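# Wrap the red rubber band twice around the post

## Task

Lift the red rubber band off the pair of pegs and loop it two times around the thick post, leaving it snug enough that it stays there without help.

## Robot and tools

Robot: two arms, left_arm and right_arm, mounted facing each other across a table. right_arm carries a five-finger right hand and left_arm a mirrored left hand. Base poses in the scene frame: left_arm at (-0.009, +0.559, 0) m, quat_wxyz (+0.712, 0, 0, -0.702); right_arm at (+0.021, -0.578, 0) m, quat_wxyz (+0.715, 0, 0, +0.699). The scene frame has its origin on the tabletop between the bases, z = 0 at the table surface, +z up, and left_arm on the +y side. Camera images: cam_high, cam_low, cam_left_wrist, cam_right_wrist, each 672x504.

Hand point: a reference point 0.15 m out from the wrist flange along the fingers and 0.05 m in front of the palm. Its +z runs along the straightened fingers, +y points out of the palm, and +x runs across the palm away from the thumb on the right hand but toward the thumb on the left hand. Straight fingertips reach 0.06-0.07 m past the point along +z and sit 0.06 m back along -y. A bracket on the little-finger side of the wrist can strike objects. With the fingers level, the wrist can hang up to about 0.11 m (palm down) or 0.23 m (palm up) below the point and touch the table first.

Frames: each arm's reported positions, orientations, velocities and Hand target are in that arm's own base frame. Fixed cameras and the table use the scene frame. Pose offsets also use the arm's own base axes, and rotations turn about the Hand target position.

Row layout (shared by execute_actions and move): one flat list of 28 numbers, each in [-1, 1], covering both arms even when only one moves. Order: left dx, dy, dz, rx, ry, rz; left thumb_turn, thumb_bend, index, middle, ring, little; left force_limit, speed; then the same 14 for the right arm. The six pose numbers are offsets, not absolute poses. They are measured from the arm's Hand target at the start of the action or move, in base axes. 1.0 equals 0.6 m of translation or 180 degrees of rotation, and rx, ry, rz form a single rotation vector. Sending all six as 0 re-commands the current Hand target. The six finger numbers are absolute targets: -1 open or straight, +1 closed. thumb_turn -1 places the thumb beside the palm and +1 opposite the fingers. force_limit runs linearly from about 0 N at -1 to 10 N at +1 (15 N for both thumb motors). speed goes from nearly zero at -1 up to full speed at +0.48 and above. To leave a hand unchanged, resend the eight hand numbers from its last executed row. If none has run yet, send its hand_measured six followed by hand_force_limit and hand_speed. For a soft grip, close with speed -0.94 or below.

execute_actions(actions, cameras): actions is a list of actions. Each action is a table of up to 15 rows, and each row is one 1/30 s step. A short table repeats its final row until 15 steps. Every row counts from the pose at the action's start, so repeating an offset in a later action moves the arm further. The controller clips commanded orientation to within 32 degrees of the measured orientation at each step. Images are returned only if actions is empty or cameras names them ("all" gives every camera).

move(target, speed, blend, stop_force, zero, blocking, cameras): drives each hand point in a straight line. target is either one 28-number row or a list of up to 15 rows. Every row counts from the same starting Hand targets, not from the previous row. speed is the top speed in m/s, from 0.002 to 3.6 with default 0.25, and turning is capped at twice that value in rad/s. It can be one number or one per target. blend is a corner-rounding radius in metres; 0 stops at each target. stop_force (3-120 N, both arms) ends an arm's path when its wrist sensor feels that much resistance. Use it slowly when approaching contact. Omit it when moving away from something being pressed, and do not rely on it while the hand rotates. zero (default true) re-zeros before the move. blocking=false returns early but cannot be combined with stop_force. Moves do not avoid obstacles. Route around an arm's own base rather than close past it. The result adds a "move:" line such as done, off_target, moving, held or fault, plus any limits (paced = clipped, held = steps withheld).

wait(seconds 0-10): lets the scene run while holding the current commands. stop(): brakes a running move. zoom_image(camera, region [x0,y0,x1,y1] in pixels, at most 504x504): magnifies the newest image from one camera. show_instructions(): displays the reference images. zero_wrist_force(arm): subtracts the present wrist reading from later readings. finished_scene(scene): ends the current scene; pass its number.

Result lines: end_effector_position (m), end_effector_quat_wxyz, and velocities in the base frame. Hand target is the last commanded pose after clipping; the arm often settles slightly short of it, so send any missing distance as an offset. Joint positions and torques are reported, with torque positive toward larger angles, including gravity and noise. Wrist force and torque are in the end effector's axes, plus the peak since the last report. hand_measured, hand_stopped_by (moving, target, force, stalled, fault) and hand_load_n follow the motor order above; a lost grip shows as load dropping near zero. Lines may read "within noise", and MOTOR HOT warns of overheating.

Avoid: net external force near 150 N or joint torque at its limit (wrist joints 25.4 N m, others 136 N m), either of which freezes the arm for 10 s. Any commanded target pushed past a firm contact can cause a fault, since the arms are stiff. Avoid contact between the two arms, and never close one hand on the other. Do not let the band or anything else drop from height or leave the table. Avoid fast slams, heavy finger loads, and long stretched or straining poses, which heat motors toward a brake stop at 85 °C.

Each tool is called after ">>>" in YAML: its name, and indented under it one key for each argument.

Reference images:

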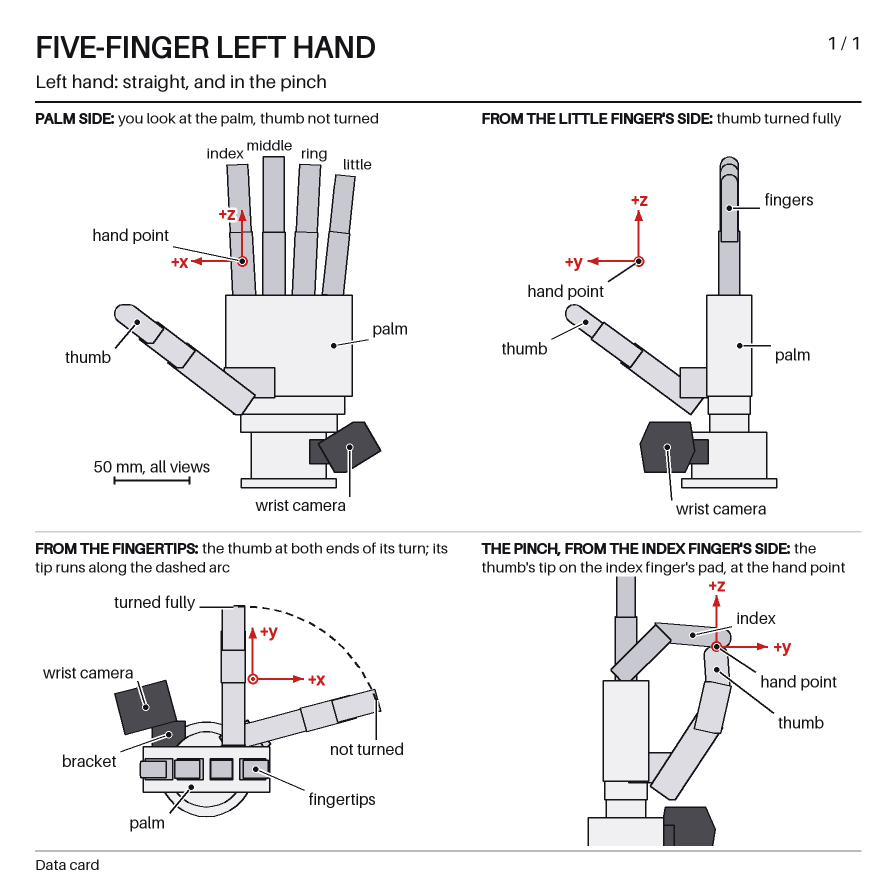

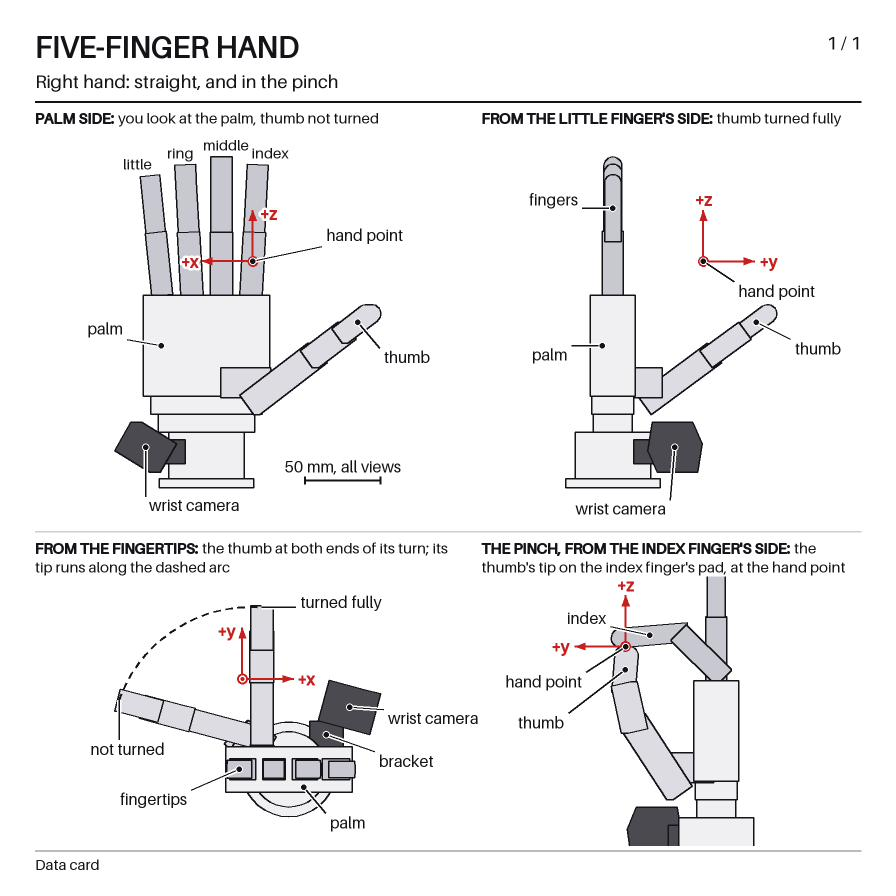

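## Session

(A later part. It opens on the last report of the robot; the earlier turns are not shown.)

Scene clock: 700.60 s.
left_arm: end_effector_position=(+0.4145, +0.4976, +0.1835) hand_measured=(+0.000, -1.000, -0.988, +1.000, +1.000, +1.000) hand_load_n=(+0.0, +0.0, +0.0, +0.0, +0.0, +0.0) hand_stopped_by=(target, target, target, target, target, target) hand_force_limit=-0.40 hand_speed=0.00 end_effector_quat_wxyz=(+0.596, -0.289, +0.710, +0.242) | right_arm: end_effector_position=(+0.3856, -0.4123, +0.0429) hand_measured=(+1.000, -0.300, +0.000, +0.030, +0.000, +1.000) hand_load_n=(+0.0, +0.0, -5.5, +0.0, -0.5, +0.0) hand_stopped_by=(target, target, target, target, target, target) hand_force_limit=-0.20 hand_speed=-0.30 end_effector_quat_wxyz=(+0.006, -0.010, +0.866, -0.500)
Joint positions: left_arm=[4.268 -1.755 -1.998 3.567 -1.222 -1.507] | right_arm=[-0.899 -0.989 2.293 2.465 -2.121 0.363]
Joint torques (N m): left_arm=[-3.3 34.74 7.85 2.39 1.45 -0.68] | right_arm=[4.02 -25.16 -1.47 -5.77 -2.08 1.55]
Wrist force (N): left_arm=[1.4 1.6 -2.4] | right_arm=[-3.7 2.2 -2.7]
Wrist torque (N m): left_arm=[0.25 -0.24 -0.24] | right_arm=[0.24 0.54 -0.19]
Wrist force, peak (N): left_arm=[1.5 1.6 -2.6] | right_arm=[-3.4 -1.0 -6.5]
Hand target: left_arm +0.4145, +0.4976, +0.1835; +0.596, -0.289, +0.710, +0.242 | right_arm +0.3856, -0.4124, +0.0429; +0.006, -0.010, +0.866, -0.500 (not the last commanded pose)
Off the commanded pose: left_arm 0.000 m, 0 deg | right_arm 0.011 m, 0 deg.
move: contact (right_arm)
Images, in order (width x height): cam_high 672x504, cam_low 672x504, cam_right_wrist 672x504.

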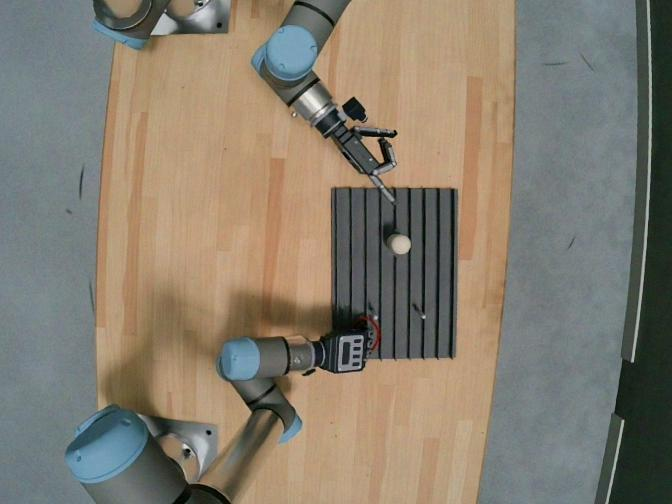

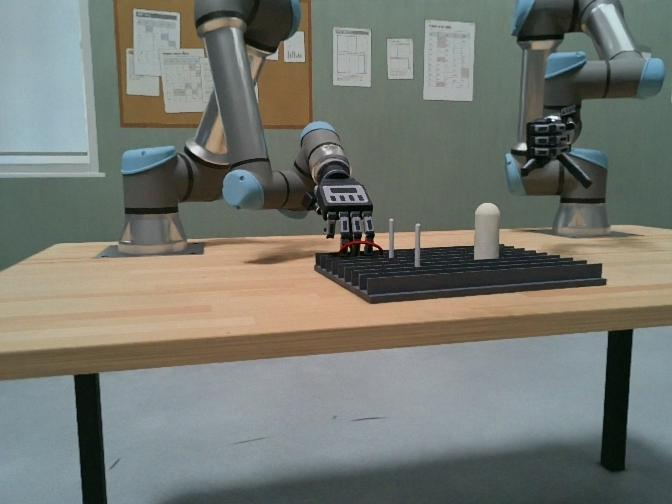

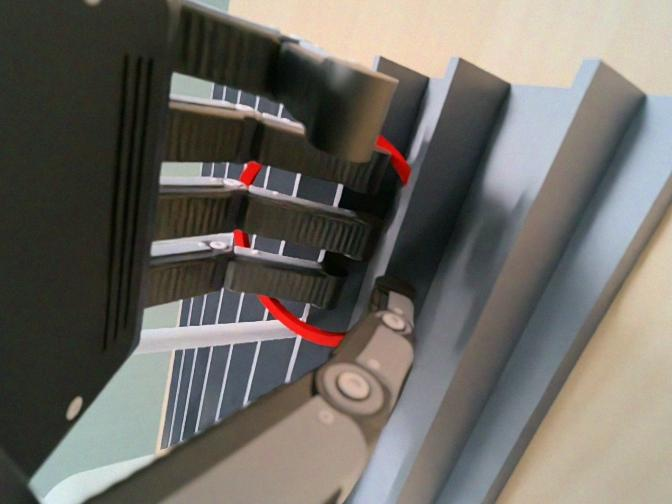

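>>> move:
  target:
    - [0,0,0,0,0,0,0,-1,-1,1,1,1,-0.4,0,0,0,0.09,0,0,0,1,-0.3,0,0.03,0,1,-0.2,-0.3]
    - [0,0,0,0,0,0,0,-1,-1,1,1,1,-0.4,0,-0.018,0,0.09,0,0,0,1,-0.3,0,0,1,1,-0.2,-0.3]
  speed: 0.05
  cameras: ["cam_low","cam_right_wrist","cam_high"]

>>> zoom_image:
  camera: "cam_high"
  region: [280, 260, 430, 390]

>>> zoom_image:
  camera: "cam_right_wrist"
  region: [200, 80, 660, 420]

>>> zoom_image:
  camera: "cam_low"
  region: [300, 200, 420, 290]

Scene clock: 704.43 s.
left_arm: end_effector_position=(+0.4145, +0.4976, +0.1835) hand_measured=(+0.000, -1.000, -0.988, +1.000, +1.000, +1.000) hand_load_n=(+0.5, +0.0, +0.0, +0.0, +0.0, +0.0) hand_stopped_by=(target, target, target, target, target, target) hand_force_limit=-0.40 hand_speed=0.00 end_effector_quat_wxyz=(+0.596, -0.289, +0.710, +0.242) | right_arm: end_effector_position=(+0.3748, -0.4124, +0.0969) hand_measured=(+1.000, -0.300, +0.000, +0.000, +1.000, +1.000) hand_load_n=(+0.0, +0.0, +0.0, +0.0, +0.5, +0.0) hand_stopped_by=(target, target, target, target, target, target) hand_force_limit=-0.20 hand_speed=-0.30 end_effector_quat_wxyz=(+0.006, -0.010, +0.866, -0.500)
Joint positions: left_arm=[4.268 -1.755 -1.998 3.567 -1.222 -1.507] | right_arm=[-0.921 -1.159 2.316 2.604 -2.103 0.348]
Joint torques (N m): left_arm=[-3.02 34.55 6.86 2.13 1.51 -0.68] | right_arm=[9.93 -21.01 -12.64 0.16 -2.06 2.59]
Wrist force (N): left_arm=[1.2 1.6 -2.4] | right_arm=[-3.4 1.2 1.5]
Wrist torque (N m): left_arm=[0.25 -0.20 -0.25] | right_arm=[0.20 0.49 -0.16]
Wrist force, peak (N): left_arm=[1.5 1.7 -2.6] | right_arm=[-3.7 3.7 -1.5]
Hand target: left_arm +0.4145, +0.4976, +0.1835; +0.596, -0.289, +0.710, +0.242 | right_arm +0.3748, -0.4124, +0.0969; +0.006, -0.010, +0.866, -0.500
Off the commanded pose: left_arm 0.000 m, 0 deg | right_arm 0.000 m, 0 deg.
move: done
Images, in order (width x height): cam_high 672x504, cam_low 672x504, cam_right_wrist 672x504.

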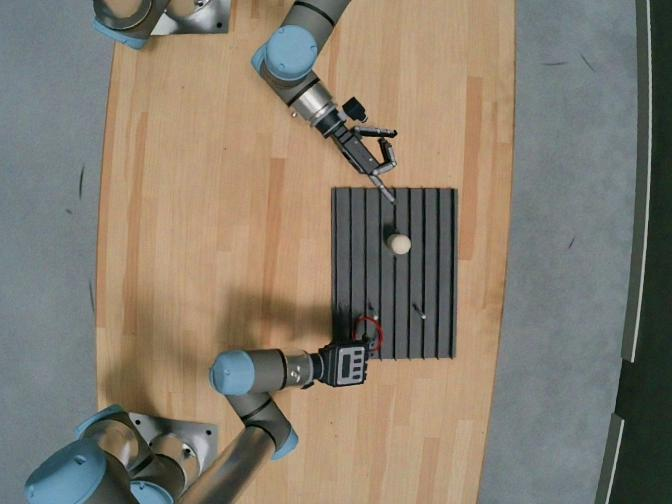

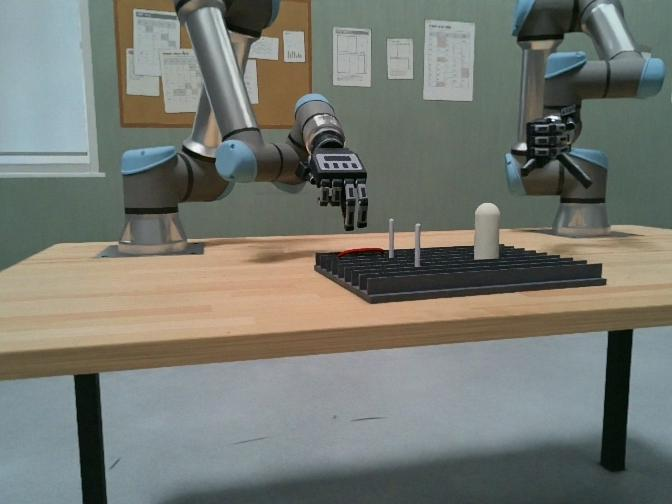

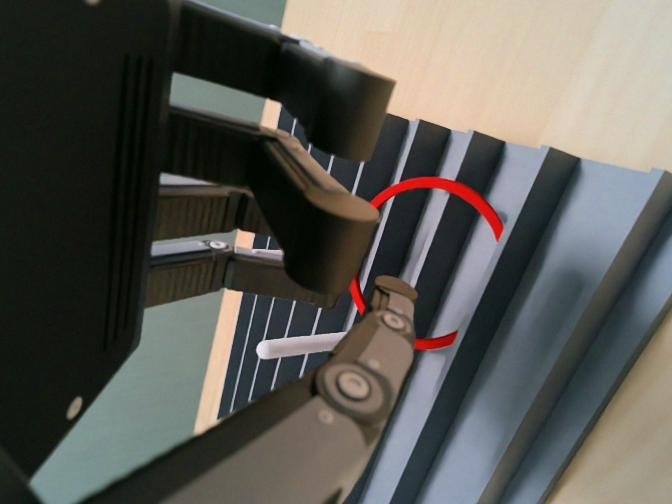

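Scaled by 3.360 from the camera's 672x504 image, which has a finer 960x720 frame.

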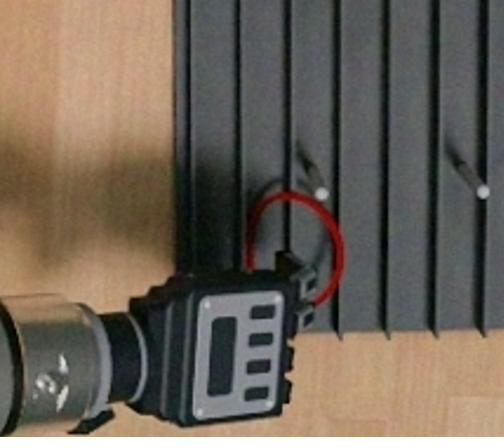

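Scaled by 1.096 from the camera's 672x504 image, which has a finer 960x720 frame.

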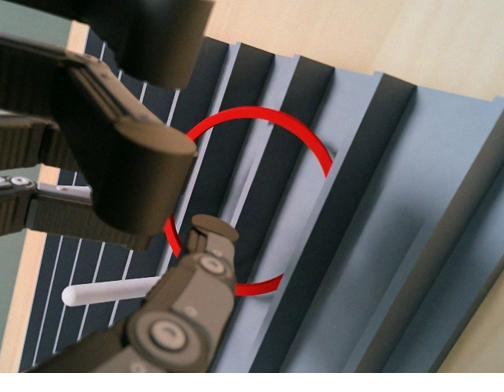

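Scaled by 4.200 from the camera's 672x504 image, which has a finer 960x720 frame.

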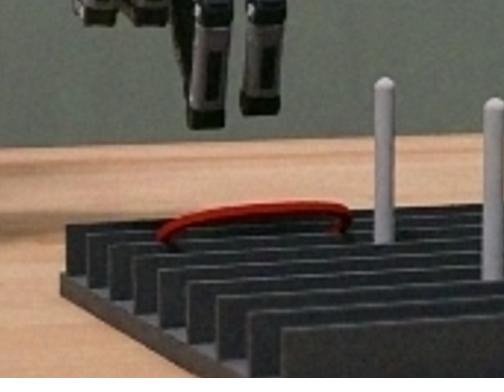

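>>> move:
  target:
    - [0,0,0,0,0,0,0,-1,-1,1,1,1,-0.4,0,0,0,0.15,0,0,0,1,-1,-1,-1,-1,1,0,-0.3]
    - [0,0,0,0,0,0,0,-1,-1,1,1,1,-0.4,0,-0.046,-0.1623,0.2885,0.3333,0.0076,0,-0.3,-1,-1,-1,-1,1,0,-0.3]
  speed: 0.25
  cameras: ["cam_low","cam_right_wrist","cam_high"]

>>> zoom_image:
  camera: "cam_high"
  region: [300, 270, 450, 390]

>>> zoom_image:
  camera: "cam_low"
  region: [300, 200, 420, 290]

Scene clock: 712.37 s.
left_arm: end_effector_position=(+0.4145, +0.4976, +0.1835) hand_measured=(+0.000, -1.000, -0.988, +1.000, +1.000, +1.000) hand_load_n=(+0.0, +0.0, +0.0, +0.0, +0.0, +0.0) hand_stopped_by=(target, target, target, target, target, target) hand_force_limit=-0.40 hand_speed=0.00 end_effector_quat_wxyz=(+0.596, -0.289, +0.710, +0.242) | right_arm: end_effector_position=(+0.3472, -0.5097, +0.2700) hand_measured=(-0.300, -1.000, -1.000, -1.000, -1.000, +1.000) hand_load_n=(+0.0, +0.0, +0.0, +0.0, +0.0, +0.0) hand_stopped_by=(target, target, target, target, target, target) hand_force_limit=0.00 hand_speed=-0.30 end_effector_quat_wxyz=(+0.000, -0.011, +1.000, +0.000)
Joint positions: left_arm=[4.268 -1.755 -1.998 3.567 -1.222 -1.507] | right_arm=[-1.268 -1.211 1.314 4.61 -1.57 0.28]
Joint torques (N m): left_arm=[-2.86 33.24 6.13 2.44 1.81 -0.67] | right_arm=[10.49 -30.77 -28.09 -0.24 1.67 2.4]
Wrist force (N): left_arm=[1.3 1.5 -2.6] | right_arm=[-2.8 0.5 2.0]
Wrist torque (N m): left_arm=[0.25 -0.22 -0.25] | right_arm=[-0.02 0.35 -0.22]
Wrist force, peak (N): left_arm=[1.7 1.6 -2.7] | right_arm=[-3.7 2.8 2.3]
Hand target: left_arm +0.4145, +0.4976, +0.1835; +0.596, -0.289, +0.710, +0.242 | right_arm +0.3472, -0.5097, +0.2700; +0.000, -0.011, +1.000, +0.000
Off the commanded pose: left_arm 0.000 m, 0 deg | right_arm 0.000 m, 0 deg.
move: done
Images, in order (width x height): cam_high 672x504, cam_low 672x504, cam_right_wrist 672x504.

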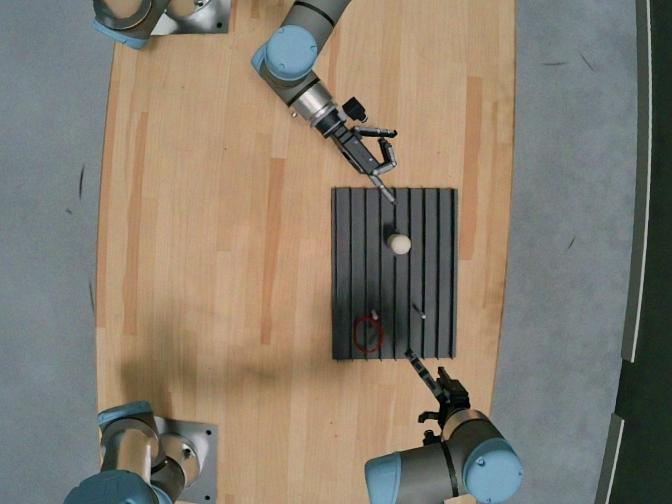

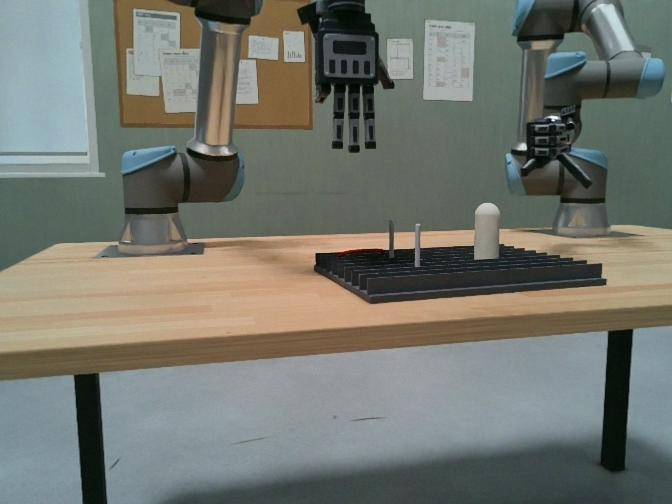

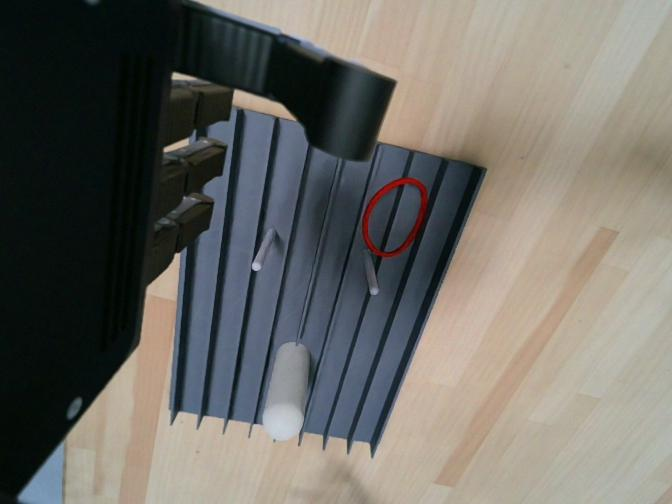

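Scaled by 3.360 from the camera's 672x504 image, which has a finer 960x720 frame.

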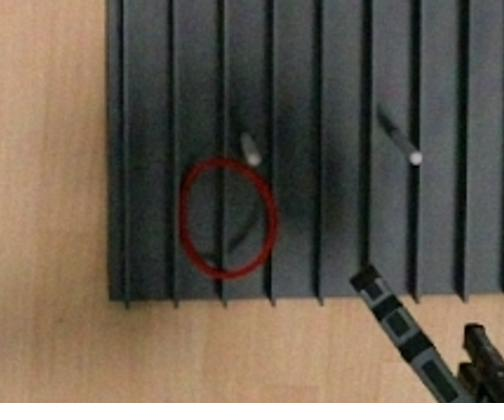

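Scaled by 4.200 from the camera's 672x504 image, which has a finer 960x720 frame.

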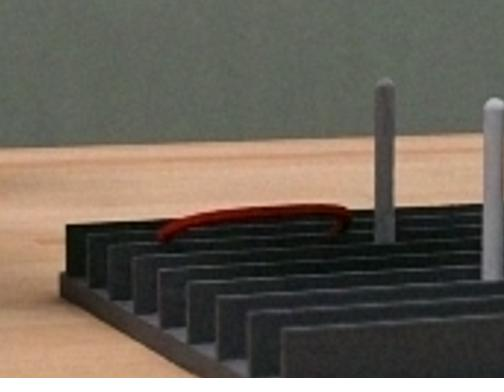

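>>> move:
  target:
    - [0,0,0,0,0,0,0,-1,-1,1,1,1,-0.4,0,0.0048,0.0025,0,0,0,0.5,-0.3,-1,-1,-1,-1,1,0,-0.3]
    - [0,0,0,0,0,0,0,-1,-1,1,1,1,-0.4,0,0.0048,0.0025,0,0,0,1.0,-0.3,-1,-1,-1,-1,1,0,-0.3]
  speed: 0.4
  cameras: ["cam_low","cam_right_wrist","cam_high"]

>>> zoom_image:
  camera: "cam_high"
  region: [300, 270, 450, 390]

Scene clock: 717.73 s.
left_arm: end_effector_position=(+0.4145, +0.4976, +0.1835) hand_measured=(+0.000, -1.000, -0.988, +1.000, +1.000, +1.000) hand_load_n=(+0.5, +0.0, +0.0, +0.0, +0.0, +0.0) hand_stopped_by=(target, target, target, target, target, target) hand_force_limit=-0.40 hand_speed=0.00 end_effector_quat_wxyz=(+0.596, -0.289, +0.710, +0.242) | right_arm: end_effector_position=(+0.3500, -0.5083, +0.2701) hand_measured=(-0.300, -1.000, -1.000, -1.000, -1.000, +1.000) hand_load_n=(+0.0, -0.5, +0.0, +0.0, +0.0, +0.0) hand_stopped_by=(target, target, target, target, target, target) hand_force_limit=0.00 hand_speed=-0.30 end_effector_quat_wxyz=(+0.000, +1.000, +0.011, +0.000) end_effector_velocity=(+0.000, +0.000, +0.000) end_effector_angular_velocity=(-0.001, +0.000, +0.006)
Joint positions: left_arm=[4.268 -1.755 -1.998 3.567 -1.222 -1.507] | right_arm=[-1.096 -1.372 1.523 4.561 -1.571 -2.689]
Joint velocities: left_arm=[within noise] | right_arm=[0 0 0 -0.001 0 -0.006]
Joint torques (N m): left_arm=[-1.38 32.4 6.81 2.37 1.87 -0.68] | right_arm=[10.2 -25.7 -26.98 -1.08 0.91 -2.75]
Wrist force (N): left_arm=[1.4 1.6 -2.2] | right_arm=[-3.2 0.1 2.7]
Wrist torque (N m): left_arm=[0.23 -0.23 -0.25] | right_arm=[-0.12 0.41 -0.31]
Wrist force, peak (N): left_arm=[1.6 1.7 -2.6] | right_arm=[-3.2 0.1 3.0]
Hand target: left_arm +0.4145, +0.4976, +0.1835; +0.596, -0.289, +0.710, +0.242 | right_arm +0.3501, -0.5082, +0.2700; +0.000, +1.000, +0.011, +0.000
Off the commanded pose: left_arm 0.000 m, 0 deg | right_arm 0.000 m, 0 deg.
move: done
Images, in order (width x height): cam_high 672x504, cam_low 672x504, cam_right_wrist 672x504.

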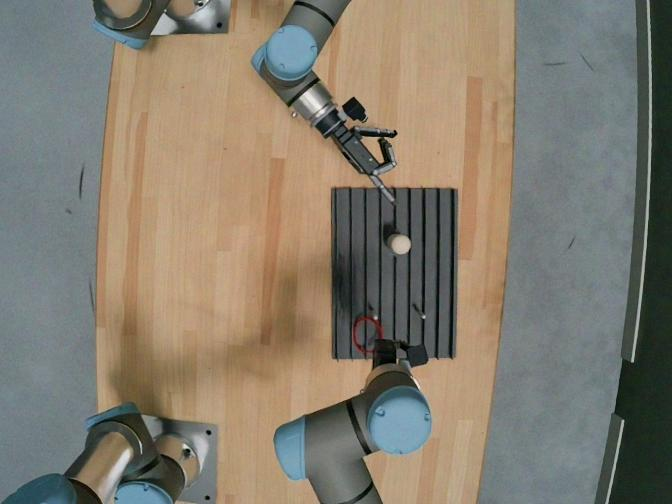

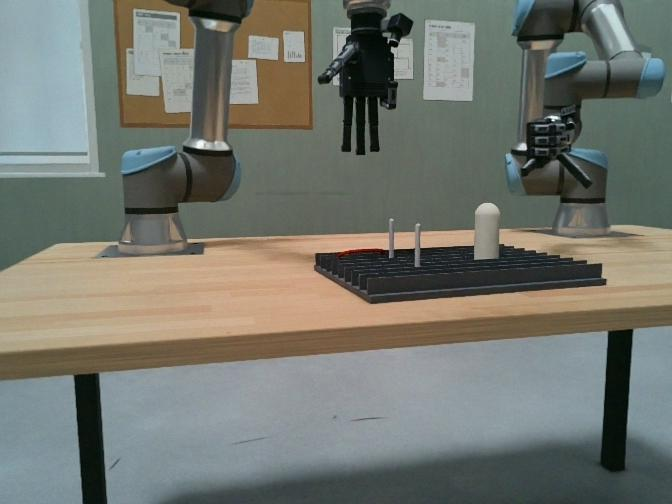

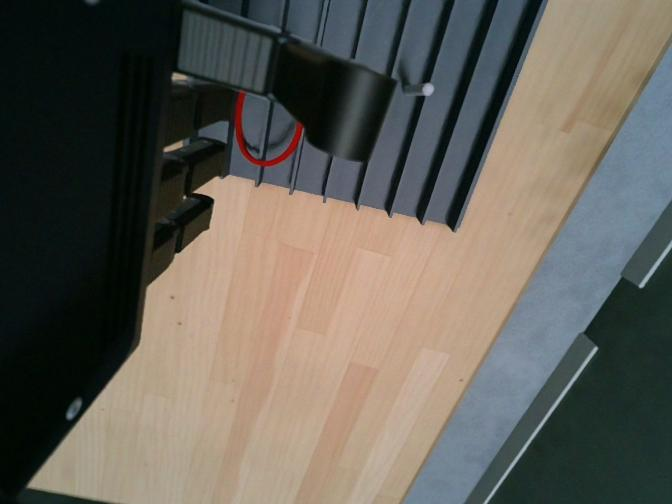

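Scaled by 3.360 from the camera's 672x504 image, which has a finer 960x720 frame.

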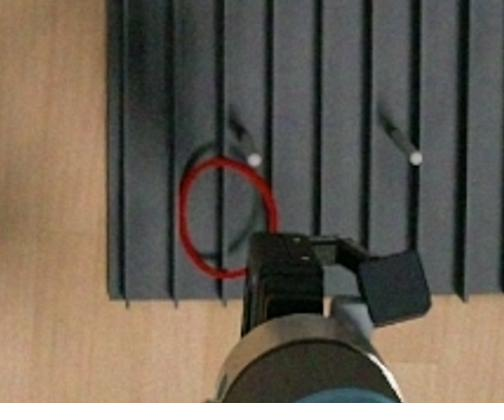

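>>> move:
  target: [0,0,0,0,0,0,0,-1,-1,1,1,1,-0.4,0,0,0,-0.24,0,0,0,-0.3,-1,-1,-1,-1,1,0,-0.3]
  speed: 0.15
  cameras: ["cam_low","cam_right_wrist","cam_high"]

>>> zoom_image:
  camera: "cam_low"
  region: [290, 170, 430, 290]

>>> zoom_image:
  camera: "cam_high"
  region: [300, 270, 450, 390]

Scene clock: 719.80 s.
left_arm: end_effector_position=(+0.4145, +0.4976, +0.1835) hand_measured=(+0.000, -1.000, -0.988, +1.000, +1.000, +1.000) hand_load_n=(+0.0, +0.0, +0.0, +0.0, +0.0, +0.0) hand_stopped_by=(target, target, target, target, target, target) hand_force_limit=-0.40 hand_speed=0.00 end_effector_quat_wxyz=(+0.596, -0.289, +0.710, +0.242) | right_arm: end_effector_position=(+0.3501, -0.5082, +0.1261) hand_measured=(-0.300, -1.000, -1.000, -1.000, -1.000, +1.000) hand_load_n=(+0.0, +0.0, +0.0, +0.0, +0.0, -0.5) hand_stopped_by=(target, target, target, target, target, target) hand_force_limit=0.00 hand_speed=-0.30 end_effector_quat_wxyz=(+0.000, +1.000, +0.011, +0.000)
Joint positions: left_arm=[4.268 -1.755 -1.998 3.567 -1.222 -1.507] | right_arm=[-1.096 -1.262 1.771 4.204 -1.571 -2.689]
Joint torques (N m): left_arm=[-3.05 32.86 7.18 2.56 1.66 -0.9] | right_arm=[3.45 -28.85 -15.75 -4.12 -1.56 -1.17]
Wrist force (N): left_arm=[1.4 1.8 -2.2] | right_arm=[-3.2 0.1 2.2]
Wrist torque (N m): left_arm=[0.27 -0.22 -0.26] | right_arm=[-0.08 0.44 -0.31]
Wrist force, peak (N): left_arm=[1.4 1.9 -2.5] | right_arm=[-3.2 0.3 3.9]
Hand target: left_arm +0.4145, +0.4976, +0.1835; +0.596, -0.289, +0.710, +0.242 | right_arm +0.3501, -0.5082, +0.1260; +0.000, +1.000, +0.011, +0.000
Off the commanded pose: left_arm 0.000 m, 0 deg | right_arm 0.000 m, 0 deg.
move: done
Images, in order (width x height): cam_high 672x504, cam_low 672x504, cam_right_wrist 672x504.

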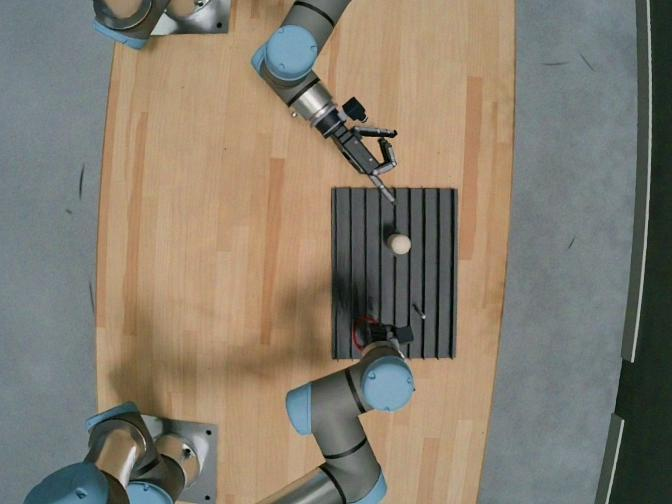

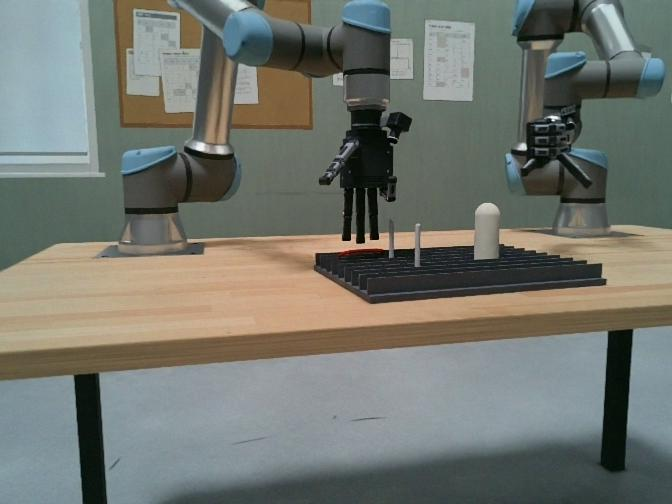

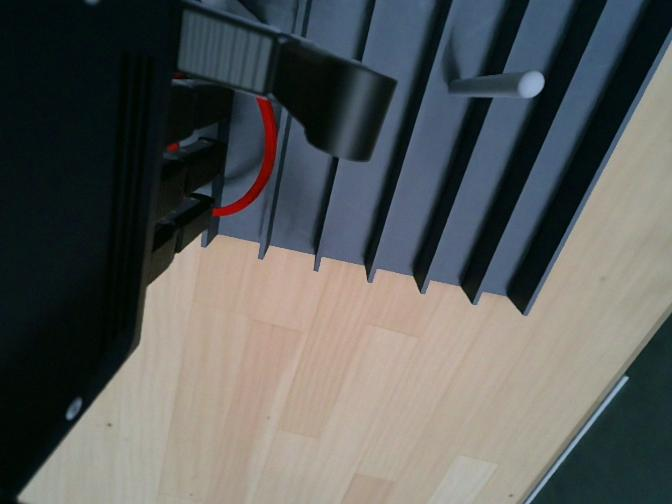

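Scaled by 3.600 from the camera's 672x504 image, which has a finer 960x720 frame.

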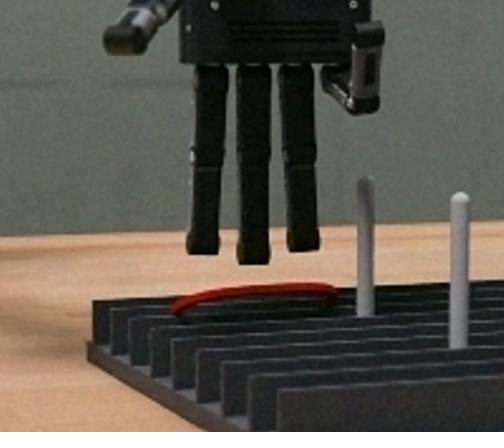

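Scaled by 3.360 from the camera's 672x504 image, which has a finer 960x720 frame.

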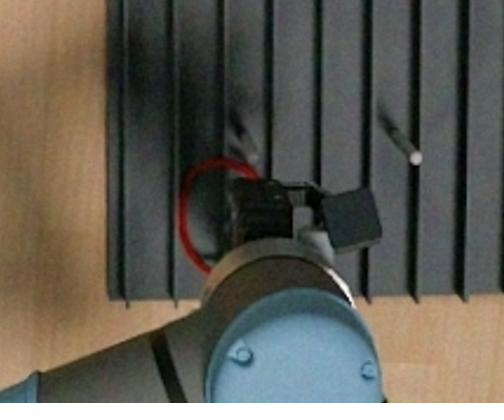

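>>> move:
  target: [0,0,0,0,0,0,0,-1,-1,1,1,1,-0.4,0,0,0,-0.036,0,0,0,-0.3,-1,-1,-1,-1,1,0,-0.3]
  speed: 0.03
  stop_force: 4
  cameras: ["cam_low","cam_right_wrist","cam_high"]

>>> zoom_image:
  camera: "cam_low"
  region: [290, 170, 430, 290]

>>> zoom_image:
  camera: "cam_right_wrist"
  region: [100, 20, 450, 320]

Scene clock: 723.70 s.
left_arm: end_effector_position=(+0.4145, +0.4976, +0.1835) hand_measured=(+0.000, -1.000, -0.988, +1.000, +1.000, +1.000) hand_load_n=(+0.0, +0.0, +0.0, +0.0, +0.0, +0.0) hand_stopped_by=(target, target, target, target, target, target) hand_force_limit=-0.40 hand_speed=0.00 end_effector_quat_wxyz=(+0.596, -0.289, +0.710, +0.242) | right_arm: end_effector_position=(+0.3501, -0.5082, +0.1044) hand_measured=(-0.300, -1.000, -1.000, -1.000, -1.000, +1.000) hand_load_n=(+0.0, +0.0, +0.0, +0.0, +0.0, +0.0) hand_stopped_by=(target, target, target, target, target, target) hand_force_limit=0.00 hand_speed=-0.30 end_effector_quat_wxyz=(+0.000, +1.000, +0.011, +0.000)
Joint positions: left_arm=[4.268 -1.755 -1.998 3.567 -1.222 -1.507] | right_arm=[-1.096 -1.235 1.798 4.15 -1.571 -2.689]
Joint torques (N m): left_arm=[-2.7 34.04 6.7 2.33 1.56 -0.75] | right_arm=[-1.13 -41.94 -25.86 0.26 -1.45 -0.66]
Wrist force (N): left_arm=[1.4 1.5 -2.4] | right_arm=[-3.2 -0.1 2.4]
Wrist torque (N m): left_arm=[0.25 -0.23 -0.24] | right_arm=[-0.12 0.42 -0.30]
Wrist force, peak (N): left_arm=[1.6 1.6 -2.6] | right_arm=[-3.1 0.1 3.0]
Hand target: left_arm +0.4145, +0.4976, +0.1835; +0.596, -0.289, +0.710, +0.242 | right_arm +0.3501, -0.5082, +0.1044; +0.000, +1.000, +0.011, +0.000
Off the commanded pose: left_arm 0.000 m, 0 deg | right_arm 0.000 m, 0 deg.
move: done
Images, in order (width x height): cam_high 672x504, cam_low 672x504, cam_right_wrist 672x504.

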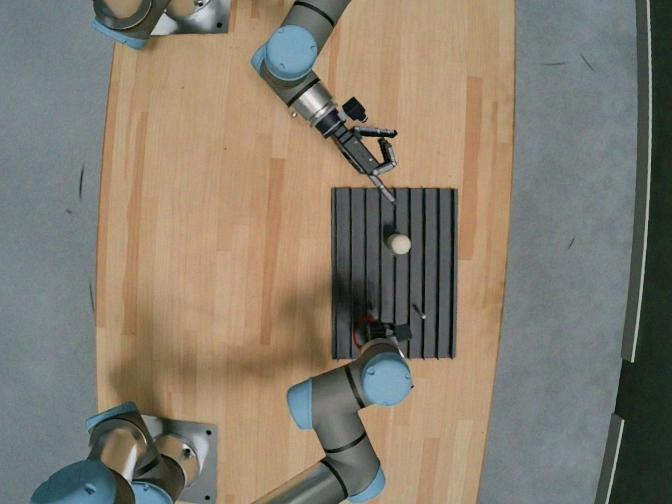

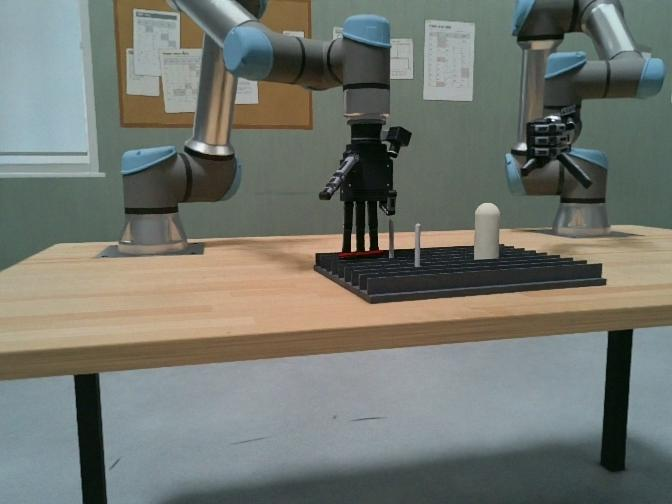

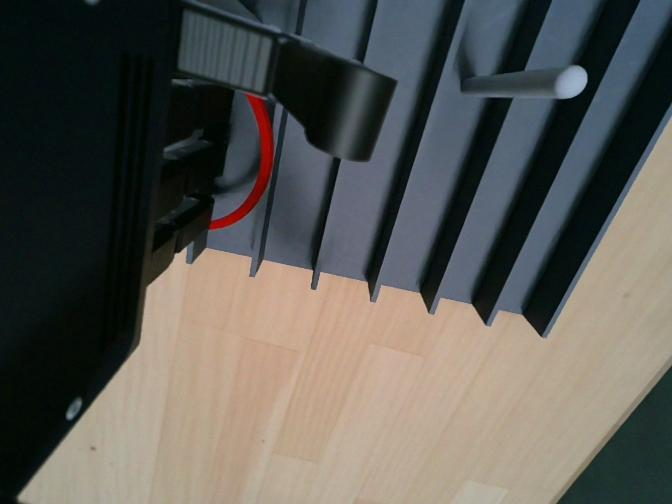

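Scaled by 3.600 from the camera's 672x504 image, which has a finer 960x720 frame.

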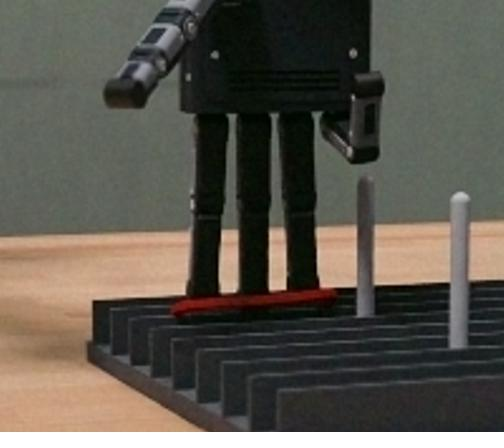

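Scaled by 1.440 from the camera's 672x504 image, which has a finer 960x720 frame.

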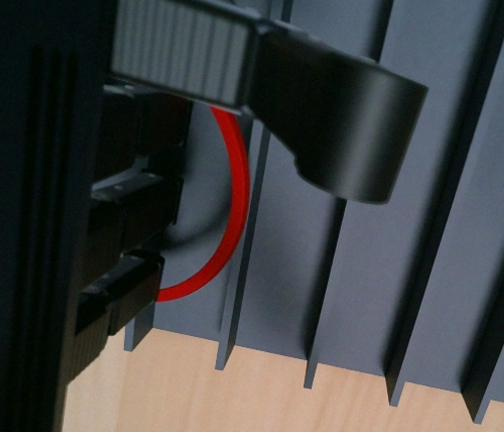

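>>> execute_actions:
  actions:
    - [[0,0,0,0,0,0,0,-1,-1,1,1,1,-0.4,0,0,0,-0.004,0,0,0,-0.3,-1,-0.8,-0.72,-0.8,1,0,-0.6]]
    - [[0,0,0,0,0,0,0,-1,-1,1,1,1,-0.4,0,0,0,-0.006,0,0,0,-0.3,-1,-0.7,-0.62,-0.7,1,0,-0.6]]
  cameras: ["cam_low","cam_right_wrist"]

>>> zoom_image:
  camera: "cam_low"
  region: [290, 170, 430, 290]

>>> zoom_image:
  camera: "cam_right_wrist"
  region: [100, 20, 450, 320]

Scene clock: 726.03 s.
left_arm: end_effector_position=(+0.4145, +0.4976, +0.1835) hand_measured=(+0.000, -1.000, -0.988, +1.000, +1.000, +1.000) hand_load_n=(+0.0, +0.0, +0.0, +0.0, +0.0, +0.0) hand_stopped_by=(target, target, target, target, target, target) hand_force_limit=-0.40 hand_speed=0.00 end_effector_quat_wxyz=(+0.596, -0.289, +0.710, +0.242) | right_arm: end_effector_position=(+0.3501, -0.5082, +0.0984) hand_measured=(-0.300, -1.000, -0.700, -0.620, -0.700, +1.000) hand_load_n=(+0.0, -0.5, +0.5, +0.0, +0.0, +0.0) hand_stopped_by=(target, target, target, target, target, target) hand_force_limit=0.00 hand_speed=-0.60 end_effector_quat_wxyz=(+0.000, +1.000, +0.011, +0.000)
Joint positions: left_arm=[4.268 -1.755 -1.998 3.567 -1.222 -1.507] | right_arm=[-1.096 -1.227 1.805 4.135 -1.571 -2.689]
Joint torques (N m): left_arm=[-2.42 33.07 6.71 2.64 1.63 -0.6] | right_arm=[-3.5 -39.01 -24.12 0.53 -1.26 -0.52]
Wrist force (N): left_arm=[1.5 1.5 -2.3] | right_arm=[-2.7 -2.3 -2.8]
Wrist torque (N m): left_arm=[0.24 -0.24 -0.23] | right_arm=[0.21 0.60 -0.33]
Wrist force, peak (N): left_arm=[1.4 1.7 -2.7] | right_arm=[-2.1 -3.7 -5.5]
Hand target: left_arm +0.4145, +0.4976, +0.1835; +0.596, -0.289, +0.710, +0.242 | right_arm +0.3501, -0.5082, +0.0984; +0.000, +1.000, +0.011, +0.000
Off the commanded pose: left_arm 0.000 m, 0 deg | right_arm 0.000 m, 0 deg.
Images, in order (width x height): cam_low 672x504, cam_right_wrist 672x504.

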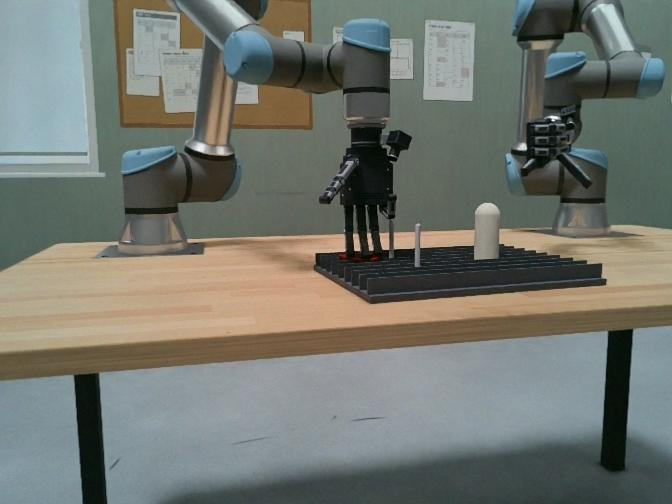

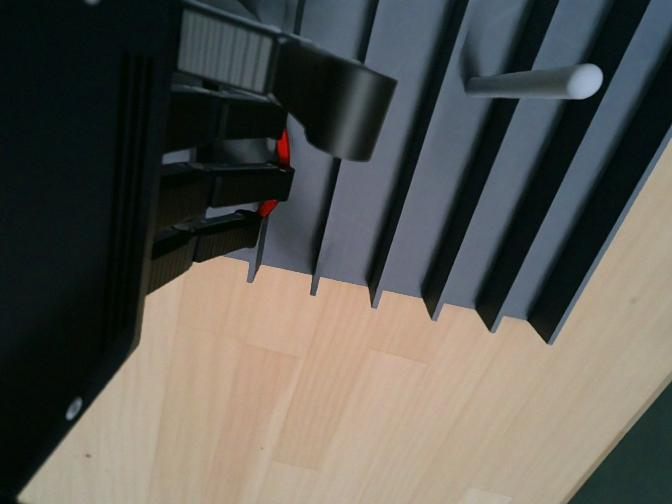

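Scaled by 3.600 from the camera's 672x504 image, which has a finer 960x720 frame.

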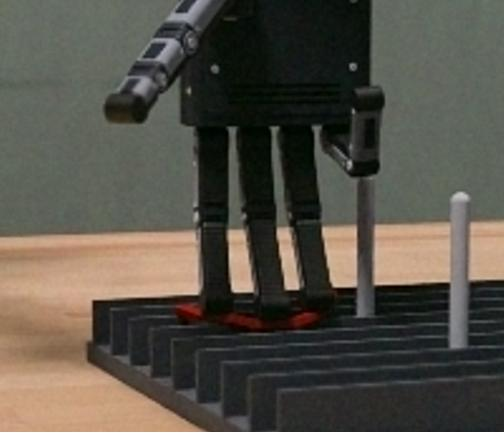

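Scaled by 1.440 from the camera's 672x504 image, which has a finer 960x720 frame.

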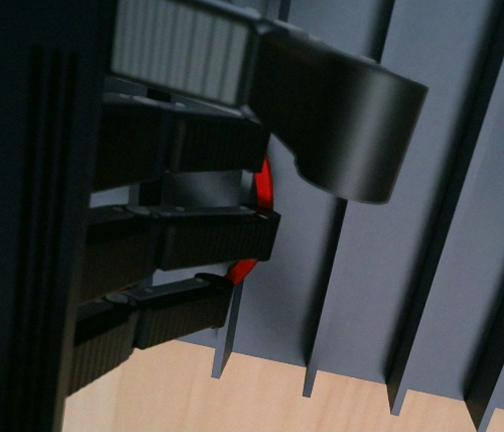

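>>> move:
  target:
    - [0,0,0,0,0,0,0,-1,-1,1,1,1,-0.4,0,0,0,0.02,0,0,0,-0.3,-1,-1,-1,-1,1,0,-0.3]
    - [0,0,0,0,0,0,0,-1,-1,1,1,1,-0.4,0,0,0,0.25,0,0,0,-0.3,-1,-1,-1,-1,1,0,-0.3]
    - [0,0,0,0,0,0,0,-1,-1,1,1,1,-0.4,0,-0.1,0.05,0.25,0,0,0,-0.3,-1,-1,-1,-1,1,0,-0.3]
  speed: 0.15
  cameras: ["cam_low","cam_right_wrist","cam_high"]

>>> zoom_image:
  camera: "cam_low"
  region: [290, 170, 430, 290]

>>> zoom_image:
  camera: "cam_high"
  region: [300, 270, 450, 390]

Scene clock: 730.87 s.
left_arm: end_effector_position=(+0.4145, +0.4976, +0.1835) hand_measured=(+0.000, -1.000, -0.988, +1.000, +1.000, +1.000) hand_load_n=(+0.0, +0.0, +0.0, +0.0, -0.5, +0.0) hand_stopped_by=(target, target, target, target, target, target) hand_force_limit=-0.40 hand_speed=0.00 end_effector_quat_wxyz=(+0.596, -0.289, +0.710, +0.242) | right_arm: end_effector_position=(+0.2901, -0.4784, +0.2485) hand_measured=(-0.300, -1.000, -1.000, -1.000, -1.000, +1.000) hand_load_n=(+0.0, +0.0, +0.0, +0.0, +0.0, +0.0) hand_stopped_by=(target, target, target, target, target, target) hand_force_limit=0.00 hand_speed=-0.30 end_effector_quat_wxyz=(+0.000, +1.000, +0.011, +0.000)
Joint positions: left_arm=[4.268 -1.755 -1.998 3.567 -1.222 -1.507] | right_arm=[-1.174 -1.508 1.734 4.486 -1.571 -2.766]
Joint torques (N m): left_arm=[-2.71 33.44 6.61 2.68 1.95 -0.58] | right_arm=[1.13 -33.08 -17.43 0.01 1.86 1.73]
Wrist force (N): left_arm=[1.4 1.7 -2.3] | right_arm=[-3.1 0.2 2.2]
Wrist torque (N m): left_arm=[0.26 -0.23 -0.24] | right_arm=[-0.08 0.40 -0.33]
Wrist force, peak (N): left_arm=[1.5 1.7 -2.6] | right_arm=[-3.7 4.6 -5.9]
Hand target: left_arm +0.4145, +0.4976, +0.1835; +0.596, -0.289, +0.710, +0.242 | right_arm +0.2901, -0.4782, +0.2484; +0.000, +1.000, +0.011, +0.000
Off the commanded pose: left_arm 0.000 m, 0 deg | right_arm 0.000 m, 0 deg.
move: done
Images, in order (width x height): cam_high 672x504, cam_low 672x504, cam_right_wrist 672x504.

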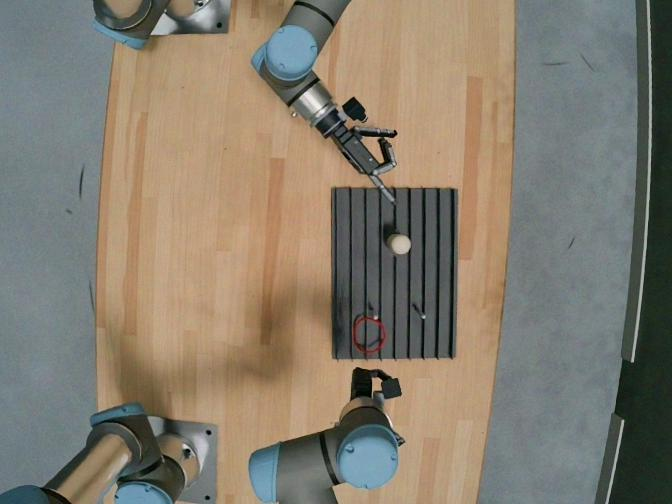

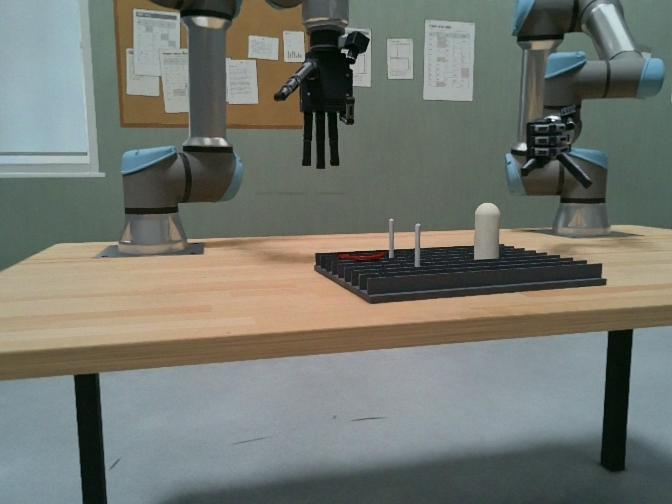

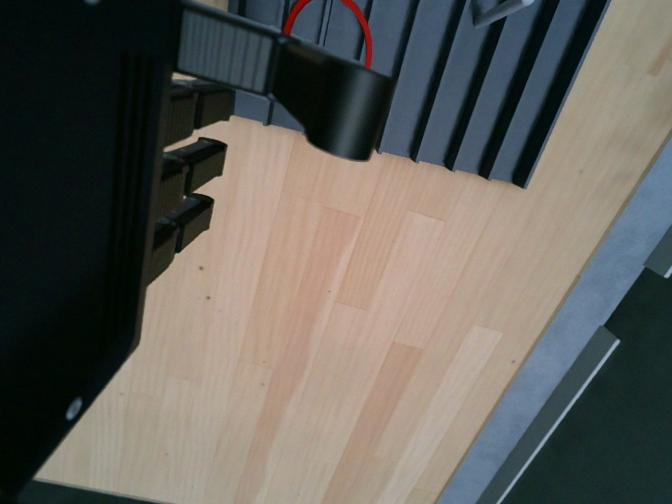

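Scaled by 3.600 from the camera's 672x504 image, which has a finer 960x720 frame.

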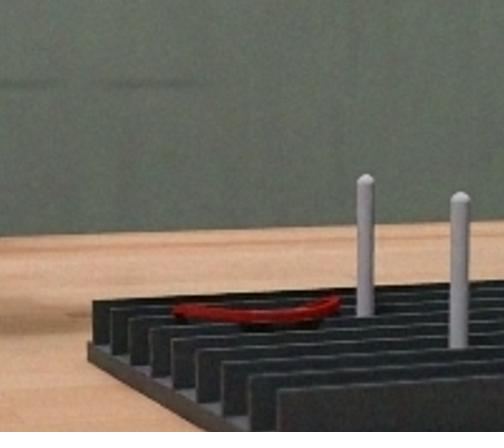

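Scaled by 3.360 from the camera's 672x504 image, which has a finer 960x720 frame.

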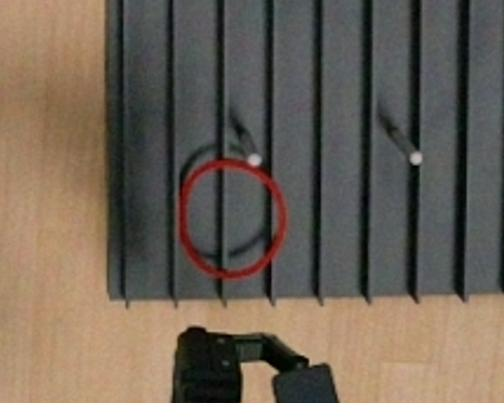

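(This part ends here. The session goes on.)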